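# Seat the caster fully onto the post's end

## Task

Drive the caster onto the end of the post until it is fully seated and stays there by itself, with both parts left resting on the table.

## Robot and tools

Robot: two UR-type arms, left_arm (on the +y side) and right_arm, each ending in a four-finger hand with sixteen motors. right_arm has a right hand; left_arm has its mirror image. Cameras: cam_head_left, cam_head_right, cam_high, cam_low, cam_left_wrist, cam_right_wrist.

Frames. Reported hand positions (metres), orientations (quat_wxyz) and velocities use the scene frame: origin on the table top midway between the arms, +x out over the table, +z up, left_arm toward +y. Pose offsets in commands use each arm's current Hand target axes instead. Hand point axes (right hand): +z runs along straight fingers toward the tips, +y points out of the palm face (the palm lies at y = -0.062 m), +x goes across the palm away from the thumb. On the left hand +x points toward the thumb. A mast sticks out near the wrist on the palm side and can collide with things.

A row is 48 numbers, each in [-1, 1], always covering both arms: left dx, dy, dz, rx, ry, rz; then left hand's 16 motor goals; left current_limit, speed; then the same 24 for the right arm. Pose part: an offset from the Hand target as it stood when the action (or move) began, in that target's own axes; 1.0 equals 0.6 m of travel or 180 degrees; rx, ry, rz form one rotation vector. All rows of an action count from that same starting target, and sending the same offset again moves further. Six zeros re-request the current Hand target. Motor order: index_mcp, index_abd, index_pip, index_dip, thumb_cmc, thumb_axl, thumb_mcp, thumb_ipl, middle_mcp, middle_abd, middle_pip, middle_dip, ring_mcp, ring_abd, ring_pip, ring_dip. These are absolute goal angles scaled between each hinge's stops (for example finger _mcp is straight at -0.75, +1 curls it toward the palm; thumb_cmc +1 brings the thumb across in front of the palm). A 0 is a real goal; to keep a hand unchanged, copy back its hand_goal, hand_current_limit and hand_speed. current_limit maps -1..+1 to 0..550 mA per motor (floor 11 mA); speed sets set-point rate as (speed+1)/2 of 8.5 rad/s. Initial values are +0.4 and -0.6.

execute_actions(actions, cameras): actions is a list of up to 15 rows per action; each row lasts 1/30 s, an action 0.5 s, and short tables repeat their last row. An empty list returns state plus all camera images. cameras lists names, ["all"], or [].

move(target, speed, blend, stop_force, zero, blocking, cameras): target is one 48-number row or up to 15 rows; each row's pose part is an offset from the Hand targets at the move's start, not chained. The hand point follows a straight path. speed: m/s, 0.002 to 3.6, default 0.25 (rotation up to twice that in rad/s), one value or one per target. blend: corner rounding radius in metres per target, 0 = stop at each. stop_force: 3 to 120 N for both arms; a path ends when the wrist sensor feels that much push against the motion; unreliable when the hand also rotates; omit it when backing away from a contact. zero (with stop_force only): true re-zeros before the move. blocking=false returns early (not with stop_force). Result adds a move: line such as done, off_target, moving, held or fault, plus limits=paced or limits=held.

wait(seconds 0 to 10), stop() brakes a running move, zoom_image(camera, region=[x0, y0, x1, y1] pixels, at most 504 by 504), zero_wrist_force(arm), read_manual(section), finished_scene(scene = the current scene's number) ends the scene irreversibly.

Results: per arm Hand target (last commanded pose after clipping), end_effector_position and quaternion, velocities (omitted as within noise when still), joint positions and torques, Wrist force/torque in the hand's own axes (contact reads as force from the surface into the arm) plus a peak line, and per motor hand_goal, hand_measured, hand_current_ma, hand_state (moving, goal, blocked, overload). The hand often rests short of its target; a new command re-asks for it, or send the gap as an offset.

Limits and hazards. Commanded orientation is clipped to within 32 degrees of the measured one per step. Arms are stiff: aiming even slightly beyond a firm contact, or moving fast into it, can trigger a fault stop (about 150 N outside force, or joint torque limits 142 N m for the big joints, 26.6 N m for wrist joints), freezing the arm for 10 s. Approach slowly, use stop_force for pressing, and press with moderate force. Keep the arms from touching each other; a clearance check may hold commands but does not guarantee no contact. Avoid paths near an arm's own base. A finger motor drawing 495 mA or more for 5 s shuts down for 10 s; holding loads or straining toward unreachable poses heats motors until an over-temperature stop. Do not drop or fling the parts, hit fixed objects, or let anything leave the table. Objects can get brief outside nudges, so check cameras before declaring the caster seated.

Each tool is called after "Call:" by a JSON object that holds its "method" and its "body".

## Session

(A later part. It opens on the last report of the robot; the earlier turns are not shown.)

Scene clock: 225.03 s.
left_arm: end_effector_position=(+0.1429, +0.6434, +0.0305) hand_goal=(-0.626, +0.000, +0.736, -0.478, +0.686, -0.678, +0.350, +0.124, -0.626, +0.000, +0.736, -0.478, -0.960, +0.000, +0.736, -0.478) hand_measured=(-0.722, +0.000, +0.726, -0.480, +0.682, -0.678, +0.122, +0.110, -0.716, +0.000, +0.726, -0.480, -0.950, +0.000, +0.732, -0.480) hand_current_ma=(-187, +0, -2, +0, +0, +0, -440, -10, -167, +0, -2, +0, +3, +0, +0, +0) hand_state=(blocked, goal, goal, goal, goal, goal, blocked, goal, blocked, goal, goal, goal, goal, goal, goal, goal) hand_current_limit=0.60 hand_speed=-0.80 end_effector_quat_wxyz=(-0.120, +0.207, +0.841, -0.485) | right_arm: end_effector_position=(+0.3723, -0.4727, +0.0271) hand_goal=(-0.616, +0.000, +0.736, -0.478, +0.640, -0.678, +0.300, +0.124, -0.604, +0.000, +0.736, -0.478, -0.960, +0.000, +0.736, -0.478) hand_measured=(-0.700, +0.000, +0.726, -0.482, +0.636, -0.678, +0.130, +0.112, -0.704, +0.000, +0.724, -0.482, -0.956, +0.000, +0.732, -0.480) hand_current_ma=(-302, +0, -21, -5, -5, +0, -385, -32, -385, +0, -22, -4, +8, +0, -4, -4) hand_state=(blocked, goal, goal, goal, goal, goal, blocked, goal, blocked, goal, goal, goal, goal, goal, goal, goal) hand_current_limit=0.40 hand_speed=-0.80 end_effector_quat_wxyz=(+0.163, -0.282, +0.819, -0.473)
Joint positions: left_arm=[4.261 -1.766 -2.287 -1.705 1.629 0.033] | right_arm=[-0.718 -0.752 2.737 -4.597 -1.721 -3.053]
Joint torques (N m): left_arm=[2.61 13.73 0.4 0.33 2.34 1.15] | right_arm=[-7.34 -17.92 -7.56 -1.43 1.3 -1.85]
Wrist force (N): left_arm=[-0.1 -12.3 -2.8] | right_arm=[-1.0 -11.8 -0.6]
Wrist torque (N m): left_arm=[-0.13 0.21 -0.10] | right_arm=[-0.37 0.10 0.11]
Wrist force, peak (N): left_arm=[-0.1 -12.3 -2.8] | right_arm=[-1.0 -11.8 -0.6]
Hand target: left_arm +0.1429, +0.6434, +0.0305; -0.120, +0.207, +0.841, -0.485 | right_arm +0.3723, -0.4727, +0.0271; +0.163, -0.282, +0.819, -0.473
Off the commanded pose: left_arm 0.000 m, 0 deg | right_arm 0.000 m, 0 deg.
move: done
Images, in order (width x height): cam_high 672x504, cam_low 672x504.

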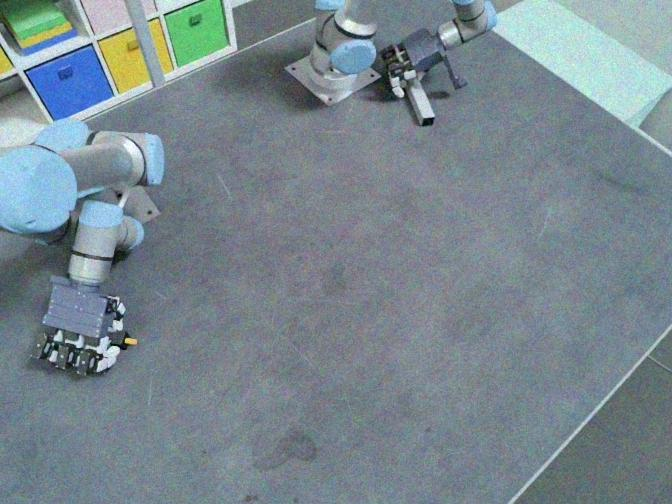

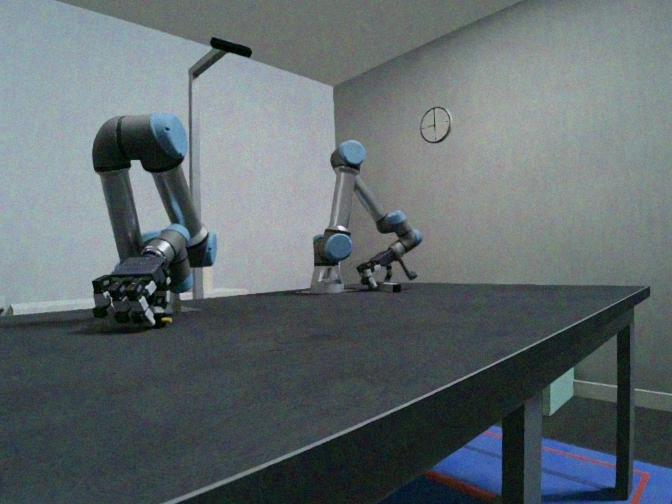

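Call:
{"method": "move", "body": {"target": [[0,-0.0173,-0.01,0,0,0,-0.6,0,0.737,-0.478,0.686,-0.677,0.45,0.124,-0.6,0,0.737,-0.478,-0.959,0,0.737,-0.478,0.75,-0.8,0,-0.1299,-0.075,0,0,0,-0.616,0,0.737,-0.478,0.64,-0.677,0.3,0.124,-0.603,0,0.737,-0.478,-0.959,0,0.737,-0.478,0.4,-0.8],[-0.6473,-0.2827,0.449,0,0.0351,0.0203,-0.6,0,0.737,-0.478,0.686,-0.677,0.45,0.124,-0.6,0,0.737,-0.478,-0.959,0,0.737,-0.478,0.75,-0.8,-0.8008,0.0878,-0.4522,0,-0.4806,-0.2775,-0.616,0,0.737,-0.478,0.64,-0.677,0.3,0.124,-0.603,0,0.737,-0.478,-0.959,0,0.737,-0.478,0.4,-0.8]], "blend": 0.01, "speed": 0.18, "cameras": ["all"]}}

Call:
{"method": "zoom_image", "body": {"camera": "cam_high", "region": [240, 130, 440, 310]}}

Call:
{"method": "zoom_image", "body": {"camera": "cam_head_left", "region": [280, 180, 480, 320]}}

Call:
{"method": "zoom_image", "body": {"camera": "cam_head_right", "region": [280, 180, 480, 320]}}

Call:
{"method": "zoom_image", "body": {"camera": "cam_low", "region": [250, 200, 450, 330]}}

Scene clock: 259.20 s.
left_arm: end_effector_position=(+0.3392, +0.1813, +0.0422) hand_goal=(-0.600, +0.000, +0.736, -0.478, +0.686, -0.678, +0.450, +0.124, -0.600, +0.000, +0.736, -0.478, -0.960, +0.000, +0.736, -0.478) hand_measured=(-0.688, +0.000, +0.706, -0.492, +0.686, -0.678, +0.122, +0.092, -0.680, +0.000, +0.696, -0.500, -0.950, +0.000, +0.734, -0.480) hand_current_ma=(-158, +0, -20, -6, +0, +0, -481, -40, -132, +0, -34, -12, +3, +0, +0, +0) hand_state=(blocked, goal, blocked, goal, goal, goal, blocked, blocked, blocked, goal, blocked, blocked, goal, goal, goal, goal) hand_current_limit=0.75 hand_speed=-0.80 end_effector_quat_wxyz=(-0.150, +0.260, +0.826, -0.477) | right_arm: end_effector_position=(+0.5897, +0.0291, +0.1174) hand_goal=(-0.616, +0.000, +0.736, -0.478, +0.640, -0.678, +0.300, +0.124, -0.604, +0.000, +0.736, -0.478, -0.960, +0.000, +0.736, -0.478) hand_measured=(-0.674, +0.000, +0.708, -0.492, +0.634, -0.678, +0.130, +0.096, -0.678, +0.000, +0.708, -0.490, -0.956, +0.000, +0.732, -0.480) hand_current_ma=(-191, +0, -69, -30, -11, +0, -385, -97, -261, +0, -69, -23, +8, +0, -4, -4) hand_state=(blocked, goal, blocked, goal, goal, goal, blocked, blocked, blocked, goal, blocked, goal, goal, goal, goal, goal) hand_current_limit=0.40 hand_speed=-0.80 end_effector_quat_wxyz=(-0.467, +0.808, -0.311, +0.180)
Joint positions: left_arm=[2.996 -1.973 -2.019 -1.413 0.708 -0.742] | right_arm=[0.198 -0.976 1.953 -3.49 -1.016 -3.508]
Joint torques (N m): left_arm=[-8.28 23.72 29.26 2.97 -3.52 -2.19] | right_arm=[9.04 -31.19 -30.85 -0.81 2.07 -2.01]
Wrist force (N): left_arm=[-0.2 1.2 1.6] | right_arm=[-0.5 -1.1 2.3]
Wrist torque (N m): left_arm=[0.13 0.21 -0.10] | right_arm=[-0.26 0.06 0.06]
Wrist force, peak (N): left_arm=[-0.1 -13.7 -2.3] | right_arm=[-1.0 -11.9 -0.7]
Hand target: left_arm +0.3392, +0.1813, +0.0422; -0.150, +0.260, +0.826, -0.477 | right_arm +0.5897, +0.0291, +0.1174; -0.467, +0.808, -0.311, +0.180
Off the commanded pose: left_arm 0.000 m, 0 deg | right_arm 0.000 m, 0 deg.
move: done
camera_calibration:
cam_left_wrist: T_world_to_cam=[[0.465212, -0.718752, 0.516695, -0.0810955], [-0.144899, 0.513999, 0.845464, -0.12341], [-0.87326, -0.468188, 0.134972, 0.502869], [0, 0, 0, 1]] pos_world=[0.45898, 0.240582, 0.078367]
cam_right_wrist: T_world_to_cam=[[-0.786795, 0.315629, -0.530407, 0.552806], [-0.555753, 0.0115531, 0.831267, 0.184692], [0.2685, 0.948812, 0.166322, -0.0753478], [0, 0, 0, 1]] pos_world=[0.557819, -0.105125, 0.152216]

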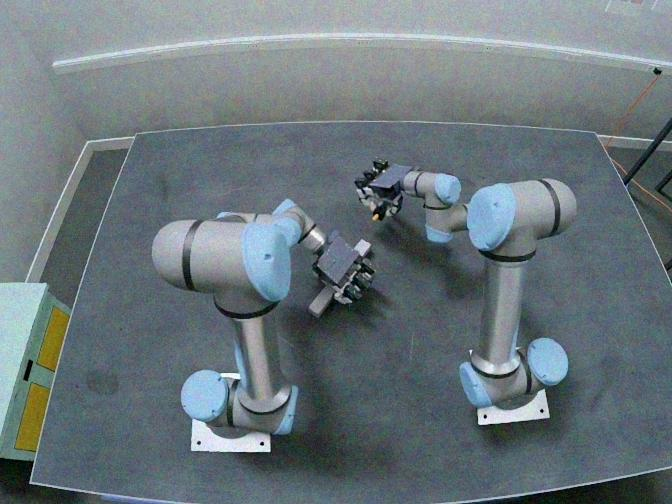

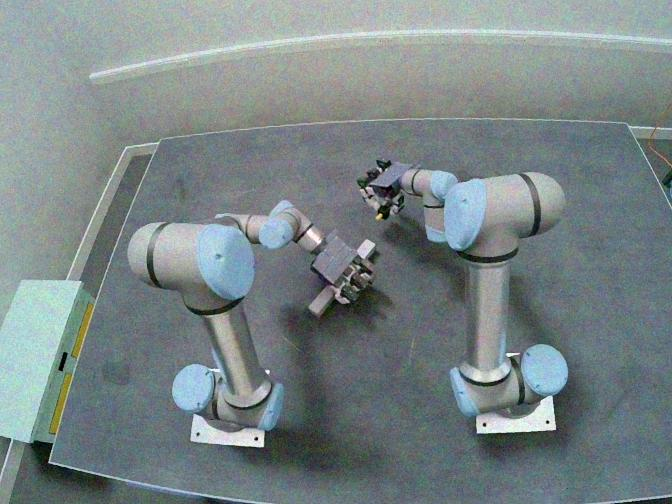

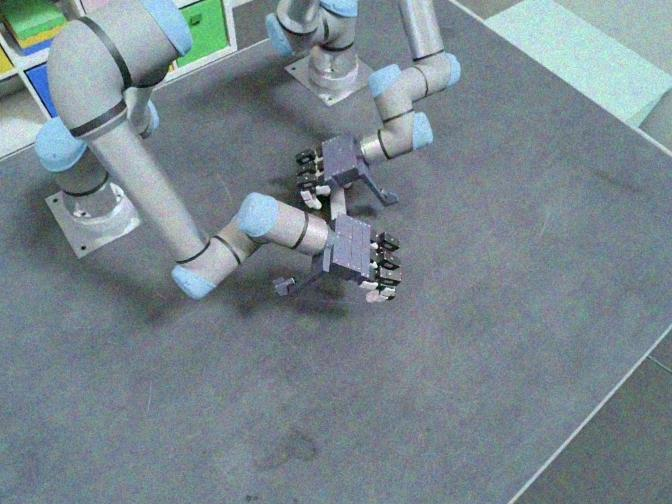

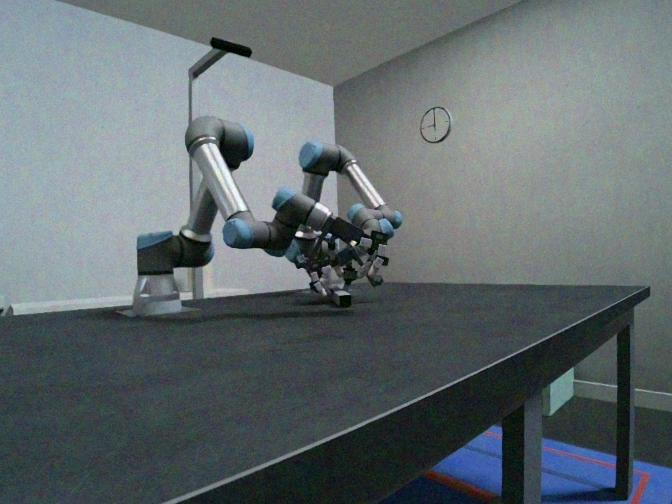

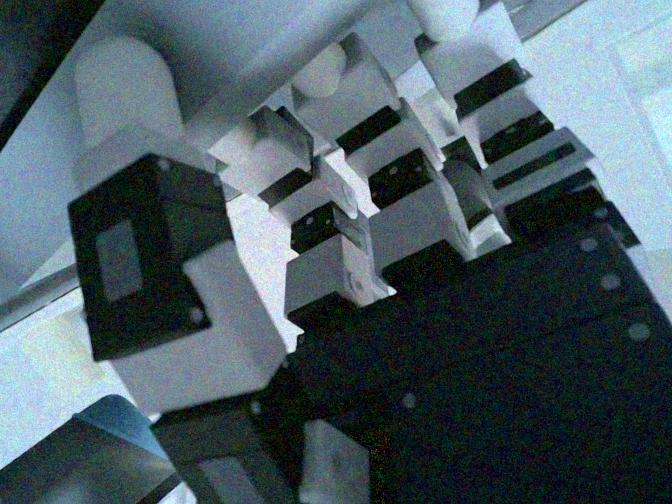

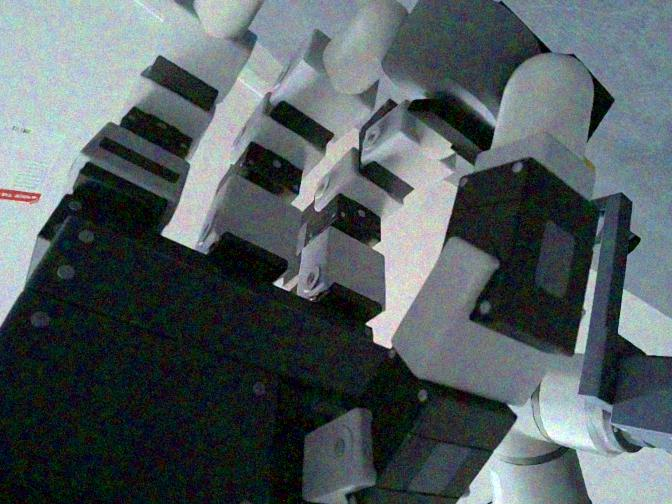

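Scaled by 2.520 from the camera's 672x504 image, which has a finer 960x720 frame.

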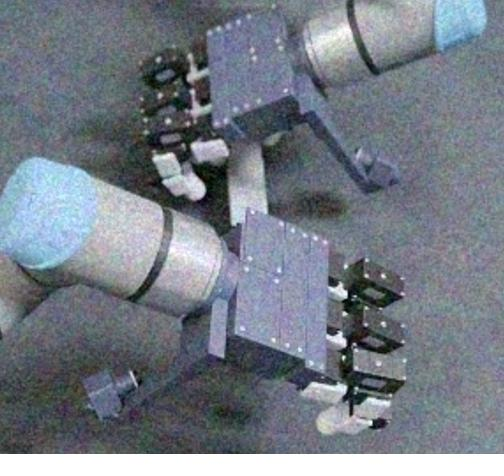

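Scaled by 2.520 from the camera's 672x504 image, which has a finer 960x720 frame.

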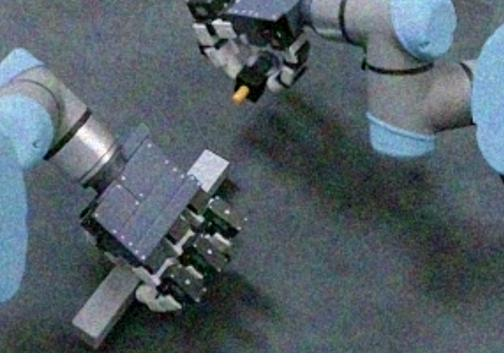

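Scaled by 2.520 from the camera's 672x504 image, which has a finer 960x720 frame.

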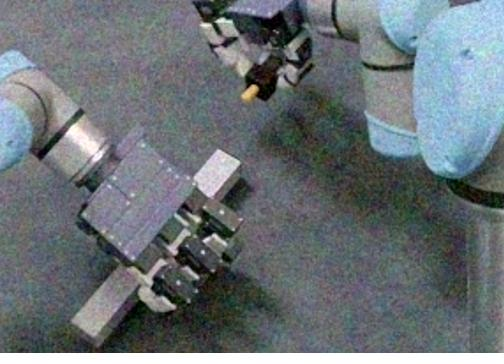

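Scaled by 2.520 from the camera's 672x504 image, which has a finer 960x720 frame.

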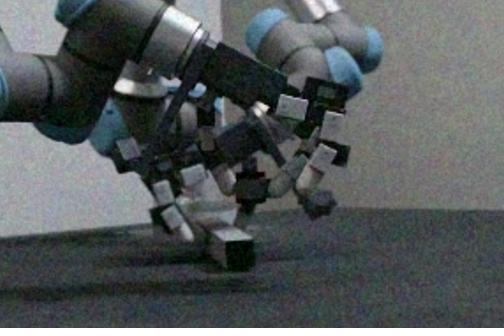

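Call:
{"method": "zoom_image", "body": {"camera": "cam_low", "region": [320, 280, 360, 315]}}

Call:
{"method": "zoom_image", "body": {"camera": "cam_head_left", "region": [300, 190, 400, 330]}}

Call:
{"method": "zoom_image", "body": {"camera": "cam_head_right", "region": [300, 190, 400, 330]}}

Scaled by 12.600 from the camera's 672x504 image, which has a finer 960x720 frame.

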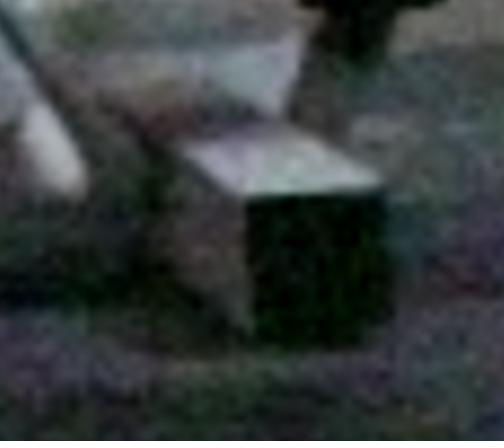

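Scaled by 3.600 from the camera's 672x504 image, which has a finer 960x720 frame.

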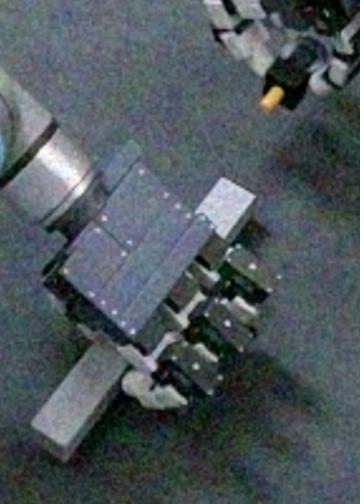

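Scaled by 3.600 from the camera's 672x504 image, which has a finer 960x720 frame.

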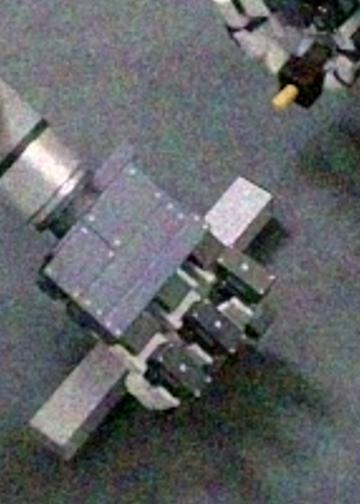

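Call:
{"method": "move", "body": {"target": [0,0.0101,0.0058,0,0,0,-0.6,0,0.737,-0.478,0.686,-0.677,0.45,0.124,-0.6,0,0.737,-0.478,-0.959,0,0.737,-0.478,0.75,-0.8,0,0.1212,0.07,0,0,0,-0.616,0,0.737,-0.478,0.64,-0.677,0.3,0.124,-0.603,0,0.737,-0.478,-0.959,0,0.737,-0.478,0.4,-0.8], "speed": 0.08}}

Call:
{"method": "move", "body": {"target": [0,0.0116,0.0067,0,0,0,-0.6,0,0.737,-0.478,0.686,-0.677,0.45,0.124,-0.6,0,0.737,-0.478,-0.959,0,0.737,-0.478,0.75,-0.8,0,0.0116,0.0067,0,0,0,-0.616,0,0.737,-0.478,0.64,-0.677,0.3,0.124,-0.603,0,0.737,-0.478,-0.959,0,0.737,-0.478,0.4,-0.8], "speed": 0.01, "stop_force": 4, "cameras": ["all"]}}

Call:
{"method": "zoom_image", "body": {"camera": "cam_head_left", "region": [300, 190, 400, 330]}}

Call:
{"method": "zoom_image", "body": {"camera": "cam_head_right", "region": [300, 190, 400, 330]}}

Call:
{"method": "zoom_image", "body": {"camera": "cam_low", "region": [300, 250, 400, 320]}}

Call:
{"method": "zoom_image", "body": {"camera": "cam_right_wrist", "region": [472, 100, 672, 300]}}

Scene clock: 289.37 s.
left_arm: end_effector_position=(+0.3392, +0.1813, +0.0352) hand_goal=(-0.600, +0.000, +0.736, -0.478, +0.686, -0.678, +0.450, +0.124, -0.600, +0.000, +0.736, -0.478, -0.960, +0.000, +0.736, -0.478) hand_measured=(-0.684, +0.000, +0.702, -0.496, +0.686, -0.678, +0.122, +0.092, -0.680, +0.000, +0.696, -0.500, -0.950, +0.000, +0.734, -0.480) hand_current_ma=(-147, +0, -25, -8, +0, +0, -481, -40, -132, +0, -34, -12, +3, +0, +0, +0) hand_state=(blocked, goal, blocked, goal, goal, goal, blocked, blocked, blocked, goal, blocked, blocked, goal, goal, goal, goal) hand_current_limit=0.75 hand_speed=-0.80 end_effector_quat_wxyz=(-0.150, +0.260, +0.826, -0.477) | right_arm: end_effector_position=(+0.5898, +0.0291, +0.0335) hand_goal=(-0.616, +0.000, +0.736, -0.478, +0.640, -0.678, +0.300, +0.124, -0.604, +0.000, +0.736, -0.478, -0.960, +0.000, +0.736, -0.478) hand_measured=(-0.674, +0.000, +0.708, -0.492, +0.634, -0.678, +0.130, +0.096, -0.678, +0.000, +0.708, -0.490, -0.956, +0.000, +0.732, -0.480) hand_current_ma=(-190, +0, -69, -31, -11, +0, -385, -97, -261, +0, -69, -23, +8, +0, -4, -4) hand_state=(blocked, goal, blocked, goal, goal, goal, blocked, blocked, blocked, goal, blocked, goal, goal, goal, goal, goal) hand_current_limit=0.40 hand_speed=-0.80 end_effector_quat_wxyz=(-0.467, +0.808, -0.311, +0.180)
Joint positions: left_arm=[2.996 -1.987 -2.023 -1.394 0.708 -0.742] | right_arm=[0.197 -0.789 1.944 -3.668 -1.015 -3.508]
Joint torques (N m): left_arm=[1.49 24.15 1.48 2.98 -1.21 1.01] | right_arm=[5.99 -35.66 -27.43 -5.23 0.06 2.02]
Wrist force (N): left_arm=[0.1 0.9 1.6] | right_arm=[-0.8 -1.3 2.0]
Wrist torque (N m): left_arm=[0.14 0.17 -0.03] | right_arm=[-0.23 0.06 -0.01]
Wrist force, peak (N): left_arm=[0.2 1.2 1.8] | right_arm=[-0.8 -0.9 2.8]
Hand target: left_arm +0.3392, +0.1813, +0.0352; -0.150, +0.260, +0.826, -0.477 | right_arm +0.5898, +0.0291, +0.0334; -0.467, +0.808, -0.311, +0.180
Off the commanded pose: left_arm 0.000 m, 0 deg | right_arm 0.000 m, 0 deg.
move: done

Scene clock: 291.23 s.
left_arm: end_effector_position=(+0.3392, +0.1813, +0.0328) hand_goal=(-0.600, +0.000, +0.736, -0.478, +0.686, -0.678, +0.450, +0.124, -0.600, +0.000, +0.736, -0.478, -0.960, +0.000, +0.736, -0.478) hand_measured=(-0.680, +0.000, +0.700, -0.496, +0.684, -0.678, +0.122, +0.088, -0.680, +0.000, +0.700, -0.492, -0.950, +0.000, +0.734, -0.480) hand_current_ma=(-132, +0, -29, -7, +0, +0, -481, -50, -132, +0, -29, -6, +3, +0, +0, +0) hand_state=(blocked, goal, blocked, goal, goal, goal, blocked, blocked, blocked, goal, blocked, goal, goal, goal, goal, goal) hand_current_limit=0.75 hand_speed=-0.80 end_effector_quat_wxyz=(-0.150, +0.260, +0.826, -0.477) | right_arm: end_effector_position=(+0.5898, +0.0291, +0.0286) hand_goal=(-0.616, +0.000, +0.736, -0.478, +0.640, -0.678, +0.300, +0.124, -0.604, +0.000, +0.736, -0.478, -0.960, +0.000, +0.736, -0.478) hand_measured=(-0.674, +0.000, +0.710, -0.488, +0.634, -0.678, +0.130, +0.096, -0.678, +0.000, +0.708, -0.488, -0.956, +0.000, +0.732, -0.480) hand_current_ma=(-190, +0, -65, -19, -11, +0, -385, -104, -256, +0, -70, -19, +8, +0, -4, -4) hand_state=(blocked, goal, blocked, goal, goal, goal, blocked, blocked, blocked, goal, blocked, goal, goal, goal, goal, goal) hand_current_limit=0.40 hand_speed=-0.80 end_effector_quat_wxyz=(-0.467, +0.808, -0.311, +0.180)
Joint positions: left_arm=[2.996 -1.992 -2.025 -1.388 0.708 -0.742] | right_arm=[0.198 -0.778 1.942 -3.677 -1.016 -3.508]
Joint torques (N m): left_arm=[0.96 38.11 28.02 -0.14 0.1 0.64] | right_arm=[7.34 -57.87 1.31 -0.9 -0.88 1.73]
Wrist force (N): left_arm=[0.2 0.4 1.4] | right_arm=[-0.4 -3.4 1.3]
Wrist torque (N m): left_arm=[0.13 0.16 -0.02] | right_arm=[-0.25 0.06 -0.03]
Wrist force, peak (N): left_arm=[0.5 -3.1 -1.3] | right_arm=[-1.2 -7.9 -2.0]
Hand target: left_arm +0.3392, +0.1813, +0.0328; -0.150, +0.260, +0.826, -0.477 (not the last commanded pose) | right_arm +0.5898, +0.0291, +0.0286; -0.467, +0.808, -0.311, +0.180 (not the last commanded pose)
Off the commanded pose: left_arm 0.006 m, 0 deg | right_arm 0.003 m, 0 deg.
move: contact (left_arm, right_arm)
camera_calibration:
cam_left_wrist: T_world_to_cam=[[0.465212, -0.718752, 0.516695, -0.0761869], [-0.144899, 0.513999, 0.845464, -0.115378], [-0.87326, -0.468188, 0.134972, 0.504151], [0, 0, 0, 1]] pos_world=[0.45898, 0.240582, 0.068867]
cam_right_wrist: T_world_to_cam=[[-0.786841, 0.315526, -0.5304, 0.505847], [-0.555744, 0.0114905, 0.831274, 0.258607], [0.268383, 0.948847, 0.16631, -0.0606575], [0, 0, 0, 1]] pos_world=[0.55802, -0.105025, 0.063416]

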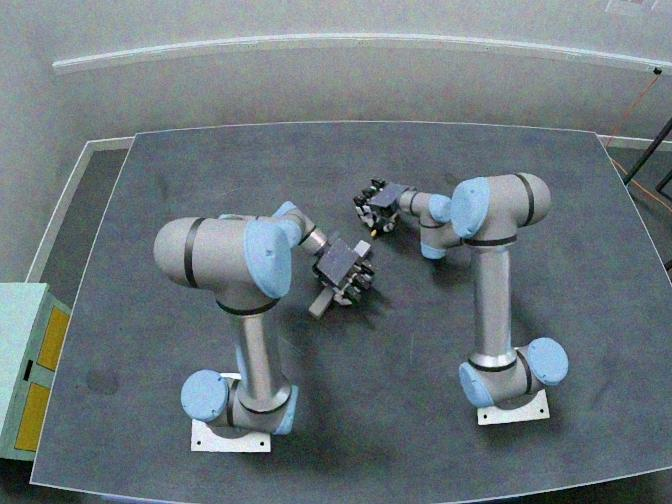

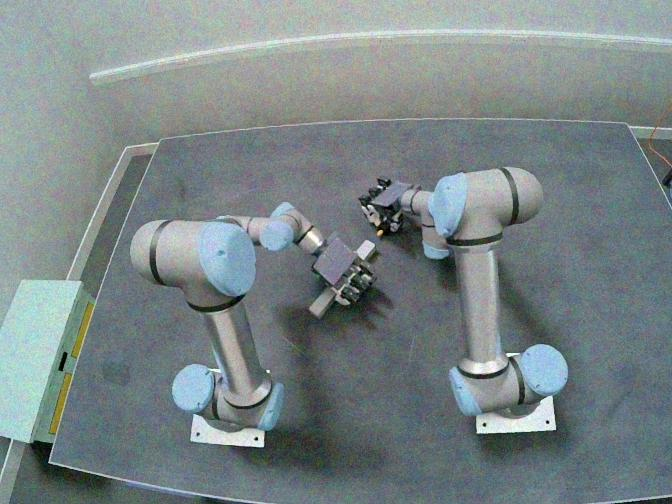

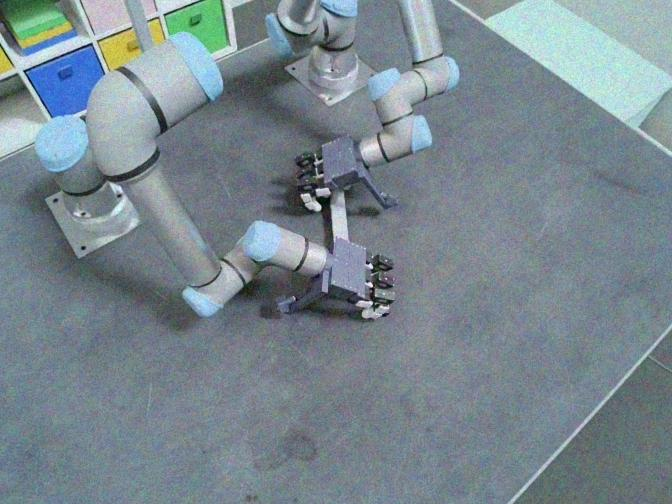

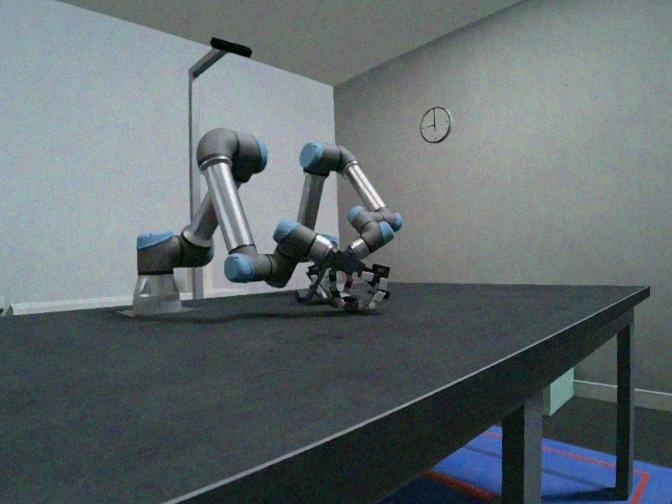

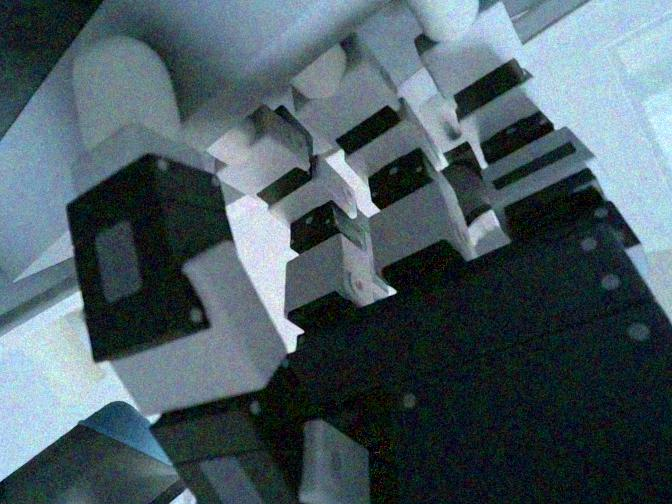

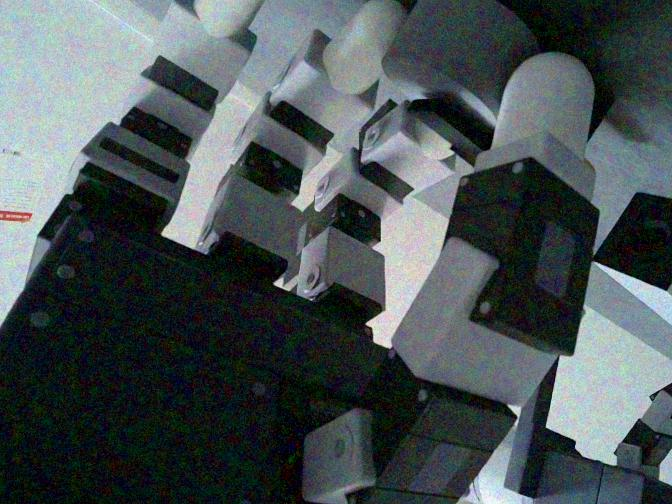

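Scaled by 3.600 from the camera's 672x504 image, which has a finer 960x720 frame.

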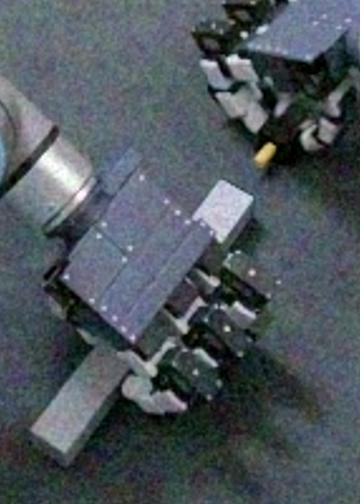

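Scaled by 3.600 from the camera's 672x504 image, which has a finer 960x720 frame.

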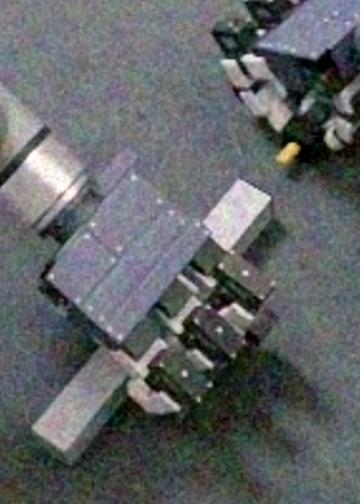

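Scaled by 5.040 from the camera's 672x504 image, which has a finer 960x720 frame.

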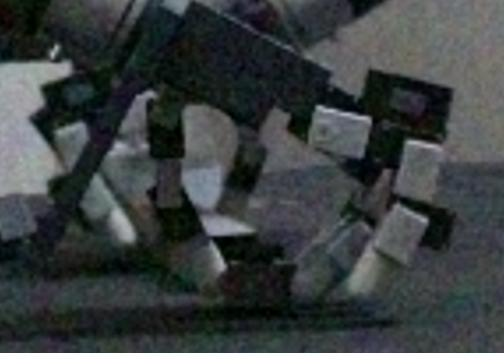

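Scaled by 2.520 from the camera's 672x504 image, which has a finer 960x720 frame.

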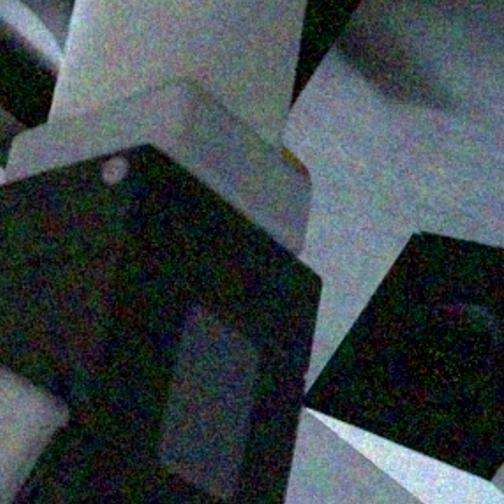

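Call:
{"method": "zoom_image", "body": {"camera": "cam_head_left", "region": [345, 222, 395, 262]}}

Call:
{"method": "zoom_image", "body": {"camera": "cam_head_right", "region": [350, 222, 400, 262]}}

Call:
{"method": "zoom_image", "body": {"camera": "cam_head_left", "region": [300, 280, 350, 325]}}

Call:
{"method": "zoom_image", "body": {"camera": "cam_head_right", "region": [300, 280, 350, 325]}}

Scaled by 10.080 from the camera's 672x504 image, which has a finer 960x720 frame.

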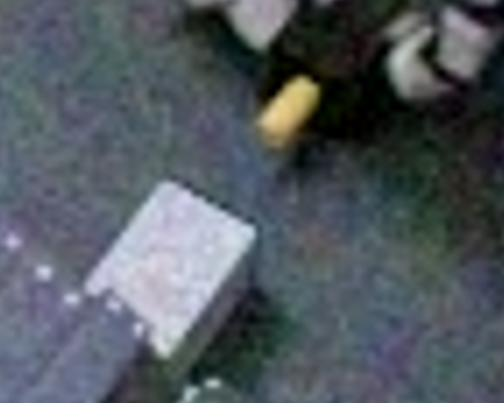

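Scaled by 10.080 from the camera's 672x504 image, which has a finer 960x720 frame.

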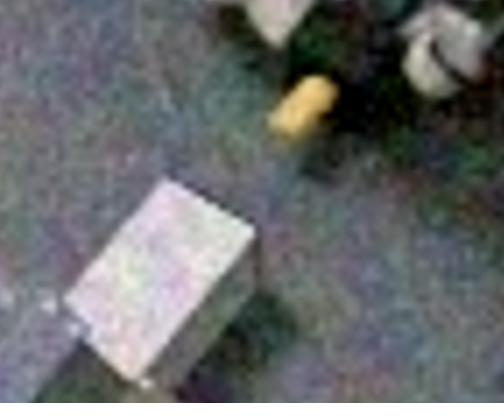

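Scaled by 10.080 from the camera's 672x504 image, which has a finer 960x720 frame.

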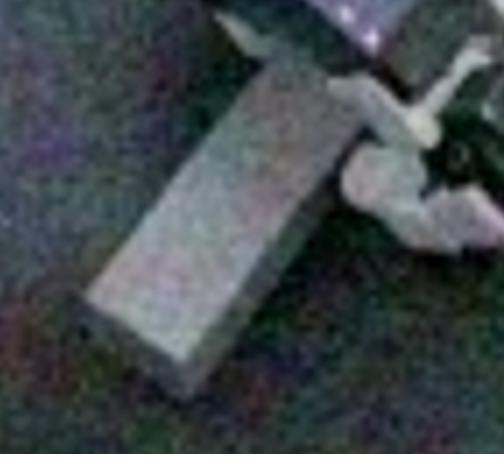

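Scaled by 10.080 from the camera's 672x504 image, which has a finer 960x720 frame.

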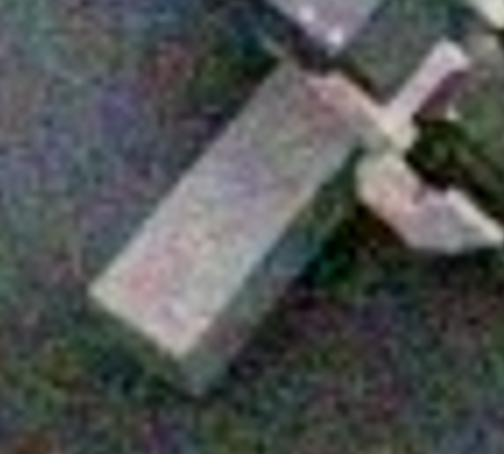

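Call:
{"method": "move", "body": {"target": [0,0,0,0,0,0,-0.6,0,0.737,-0.478,0.686,-0.677,0.45,0.124,-0.6,0,0.737,-0.478,-0.959,0,0.737,-0.478,0.75,-0.8,-0.0585,0.0012,-0.002,0,-0.0399,-0.0231,-0.616,0,0.737,-0.478,0.64,-0.677,0.3,0.124,-0.603,0,0.737,-0.478,-0.959,0,0.737,-0.478,0.4,-0.8], "speed": 0.05, "cameras": ["all"]}}

Call:
{"method": "zoom_image", "body": {"camera": "cam_head_left", "region": [345, 222, 395, 262]}}

Call:
{"method": "zoom_image", "body": {"camera": "cam_head_right", "region": [350, 222, 400, 262]}}

Call:
{"method": "zoom_image", "body": {"camera": "cam_right_wrist", "region": [472, 100, 672, 300]}}

Call:
{"method": "zoom_image", "body": {"camera": "cam_high", "region": [300, 200, 400, 300]}}

Scene clock: 361.30 s.
left_arm: end_effector_position=(+0.3392, +0.1813, +0.0328) hand_goal=(-0.600, +0.000, +0.736, -0.478, +0.686, -0.678, +0.450, +0.124, -0.600, +0.000, +0.736, -0.478, -0.960, +0.000, +0.736, -0.478) hand_measured=(-0.680, +0.000, +0.700, -0.496, +0.684, -0.678, +0.122, +0.088, -0.680, +0.000, +0.700, -0.492, -0.950, +0.000, +0.734, -0.480) hand_current_ma=(-132, +0, -29, -7, +0, +0, -481, -50, -132, +0, -29, -6, +3, +0, +0, +0) hand_state=(blocked, goal, blocked, goal, goal, goal, blocked, blocked, blocked, goal, blocked, goal, goal, goal, goal, goal) hand_current_limit=0.75 hand_speed=-0.80 end_effector_quat_wxyz=(-0.150, +0.260, +0.826, -0.477) | right_arm: end_effector_position=(+0.5629, +0.0516, +0.0285) hand_goal=(-0.616, +0.000, +0.736, -0.478, +0.640, -0.678, +0.300, +0.124, -0.604, +0.000, +0.736, -0.478, -0.960, +0.000, +0.736, -0.478) hand_measured=(-0.674, +0.000, +0.710, -0.488, +0.634, -0.678, +0.130, +0.096, -0.678, +0.000, +0.708, -0.488, -0.956, +0.000, +0.732, -0.480) hand_current_ma=(-190, +0, -65, -19, -11, +0, -385, -104, -256, +0, -70, -19, +8, +0, -4, -4) hand_state=(blocked, goal, blocked, goal, goal, goal, blocked, blocked, blocked, goal, blocked, goal, goal, goal, goal, goal) hand_current_limit=0.40 hand_speed=-0.80 end_effector_quat_wxyz=(-0.479, +0.829, -0.251, +0.146)
Joint positions: left_arm=[2.996 -1.992 -2.025 -1.388 0.708 -0.742] | right_arm=[0.221 -0.791 1.96 -3.632 -0.92 -3.597]
Joint torques (N m): left_arm=[-1.13 37.65 28.45 1.71 0.29 -0.94] | right_arm=[9.34 -56.73 2.31 -0.1 2.66 -2]
Wrist force (N): left_arm=[0.2 0.5 1.4] | right_arm=[-0.3 -3.4 0.9]
Wrist torque (N m): left_arm=[0.12 0.16 -0.02] | right_arm=[-0.26 0.08 0.04]
Wrist force, peak (N): left_arm=[0.2 0.6 1.6] | right_arm=[-0.3 -3.4 1.4]
Hand target: left_arm +0.3392, +0.1813, +0.0328; -0.150, +0.260, +0.826, -0.477 | right_arm +0.5628, +0.0516, +0.0285; -0.479, +0.829, -0.251, +0.146
Off the commanded pose: left_arm 0.000 m, 0 deg | right_arm 0.000 m, 0 deg.
move: done
camera_calibration:
cam_left_wrist: T_world_to_cam=[[0.465212, -0.718752, 0.516695, -0.0761869], [-0.144899, 0.513999, 0.845464, -0.115378], [-0.87326, -0.468188, 0.134972, 0.504151], [0, 0, 0, 1]] pos_world=[0.45898, 0.240582, 0.068867]
cam_right_wrist: T_world_to_cam=[[-0.823942, 0.198816, -0.530652, 0.50447], [-0.551816, -0.0684675, 0.831151, 0.24531], [0.128914, 0.977642, 0.166123, 0.0023594], [0, 0, 0, 1]] pos_world=[0.550716, -0.085808, 0.0634171]

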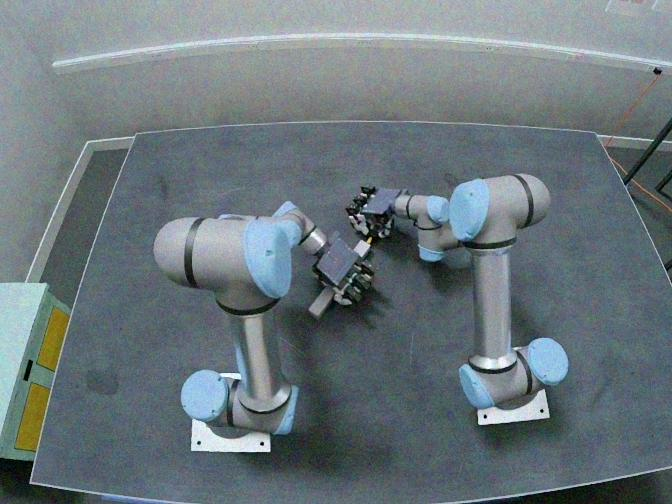

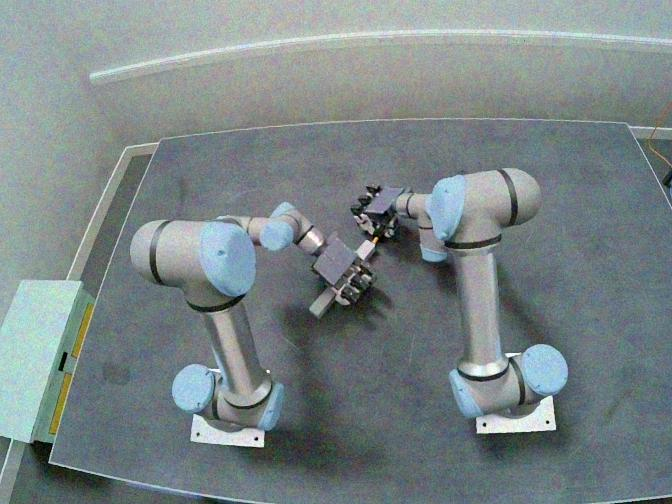

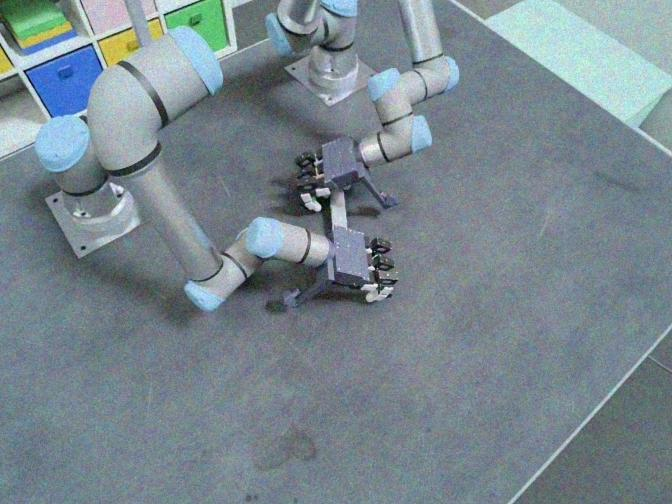

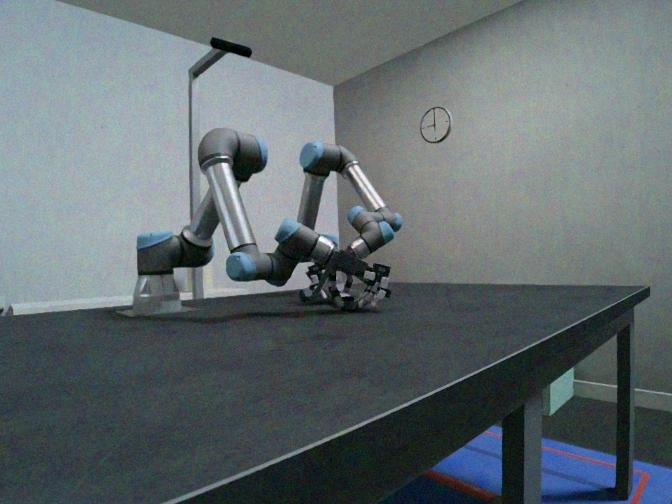

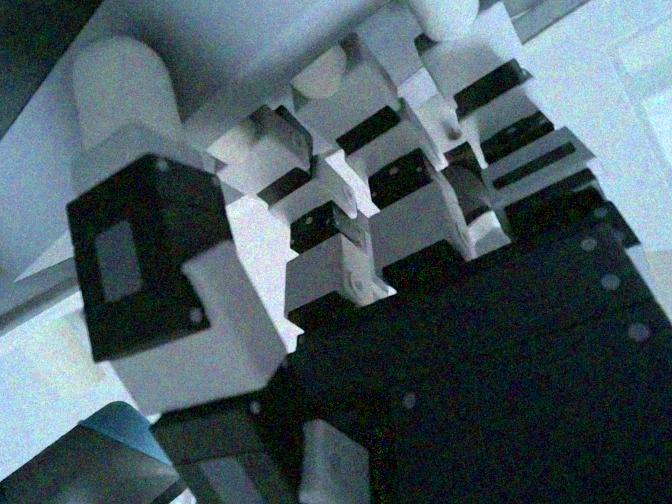

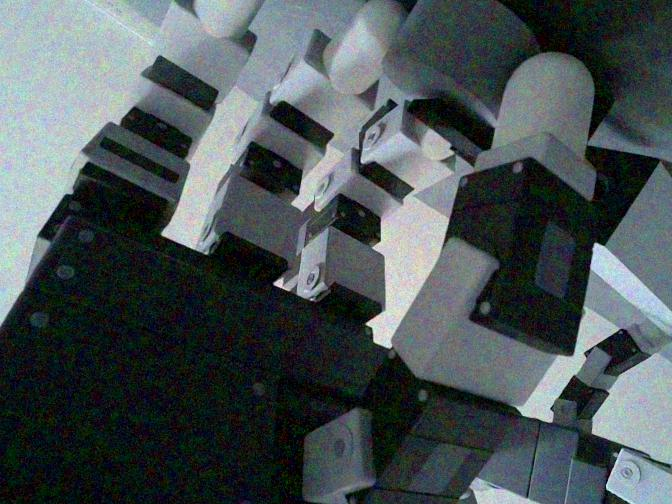

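Scaled by 10.080 from the camera's 672x504 image, which has a finer 960x720 frame.

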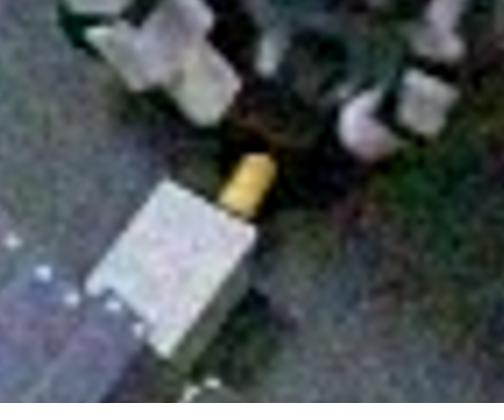

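Scaled by 10.080 from the camera's 672x504 image, which has a finer 960x720 frame.

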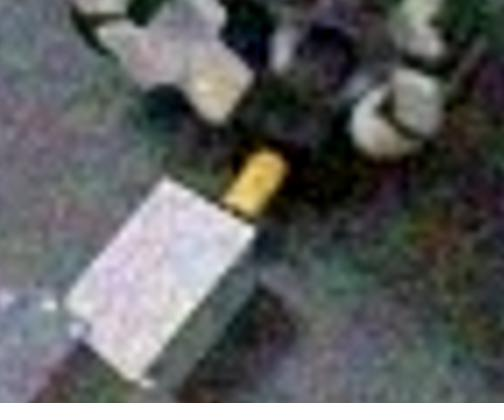

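Scaled by 2.520 from the camera's 672x504 image, which has a finer 960x720 frame.

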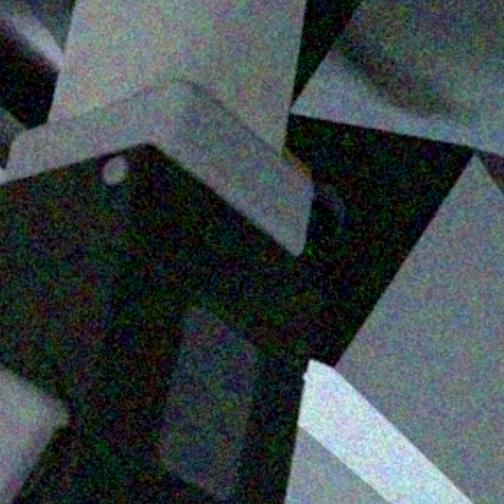

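Scaled by 5.040 from the camera's 672x504 image, which has a finer 960x720 frame.

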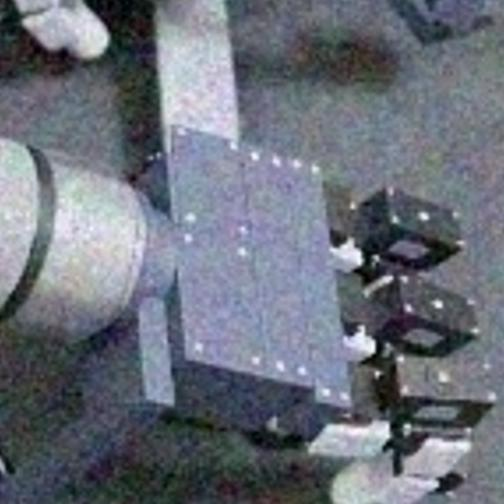

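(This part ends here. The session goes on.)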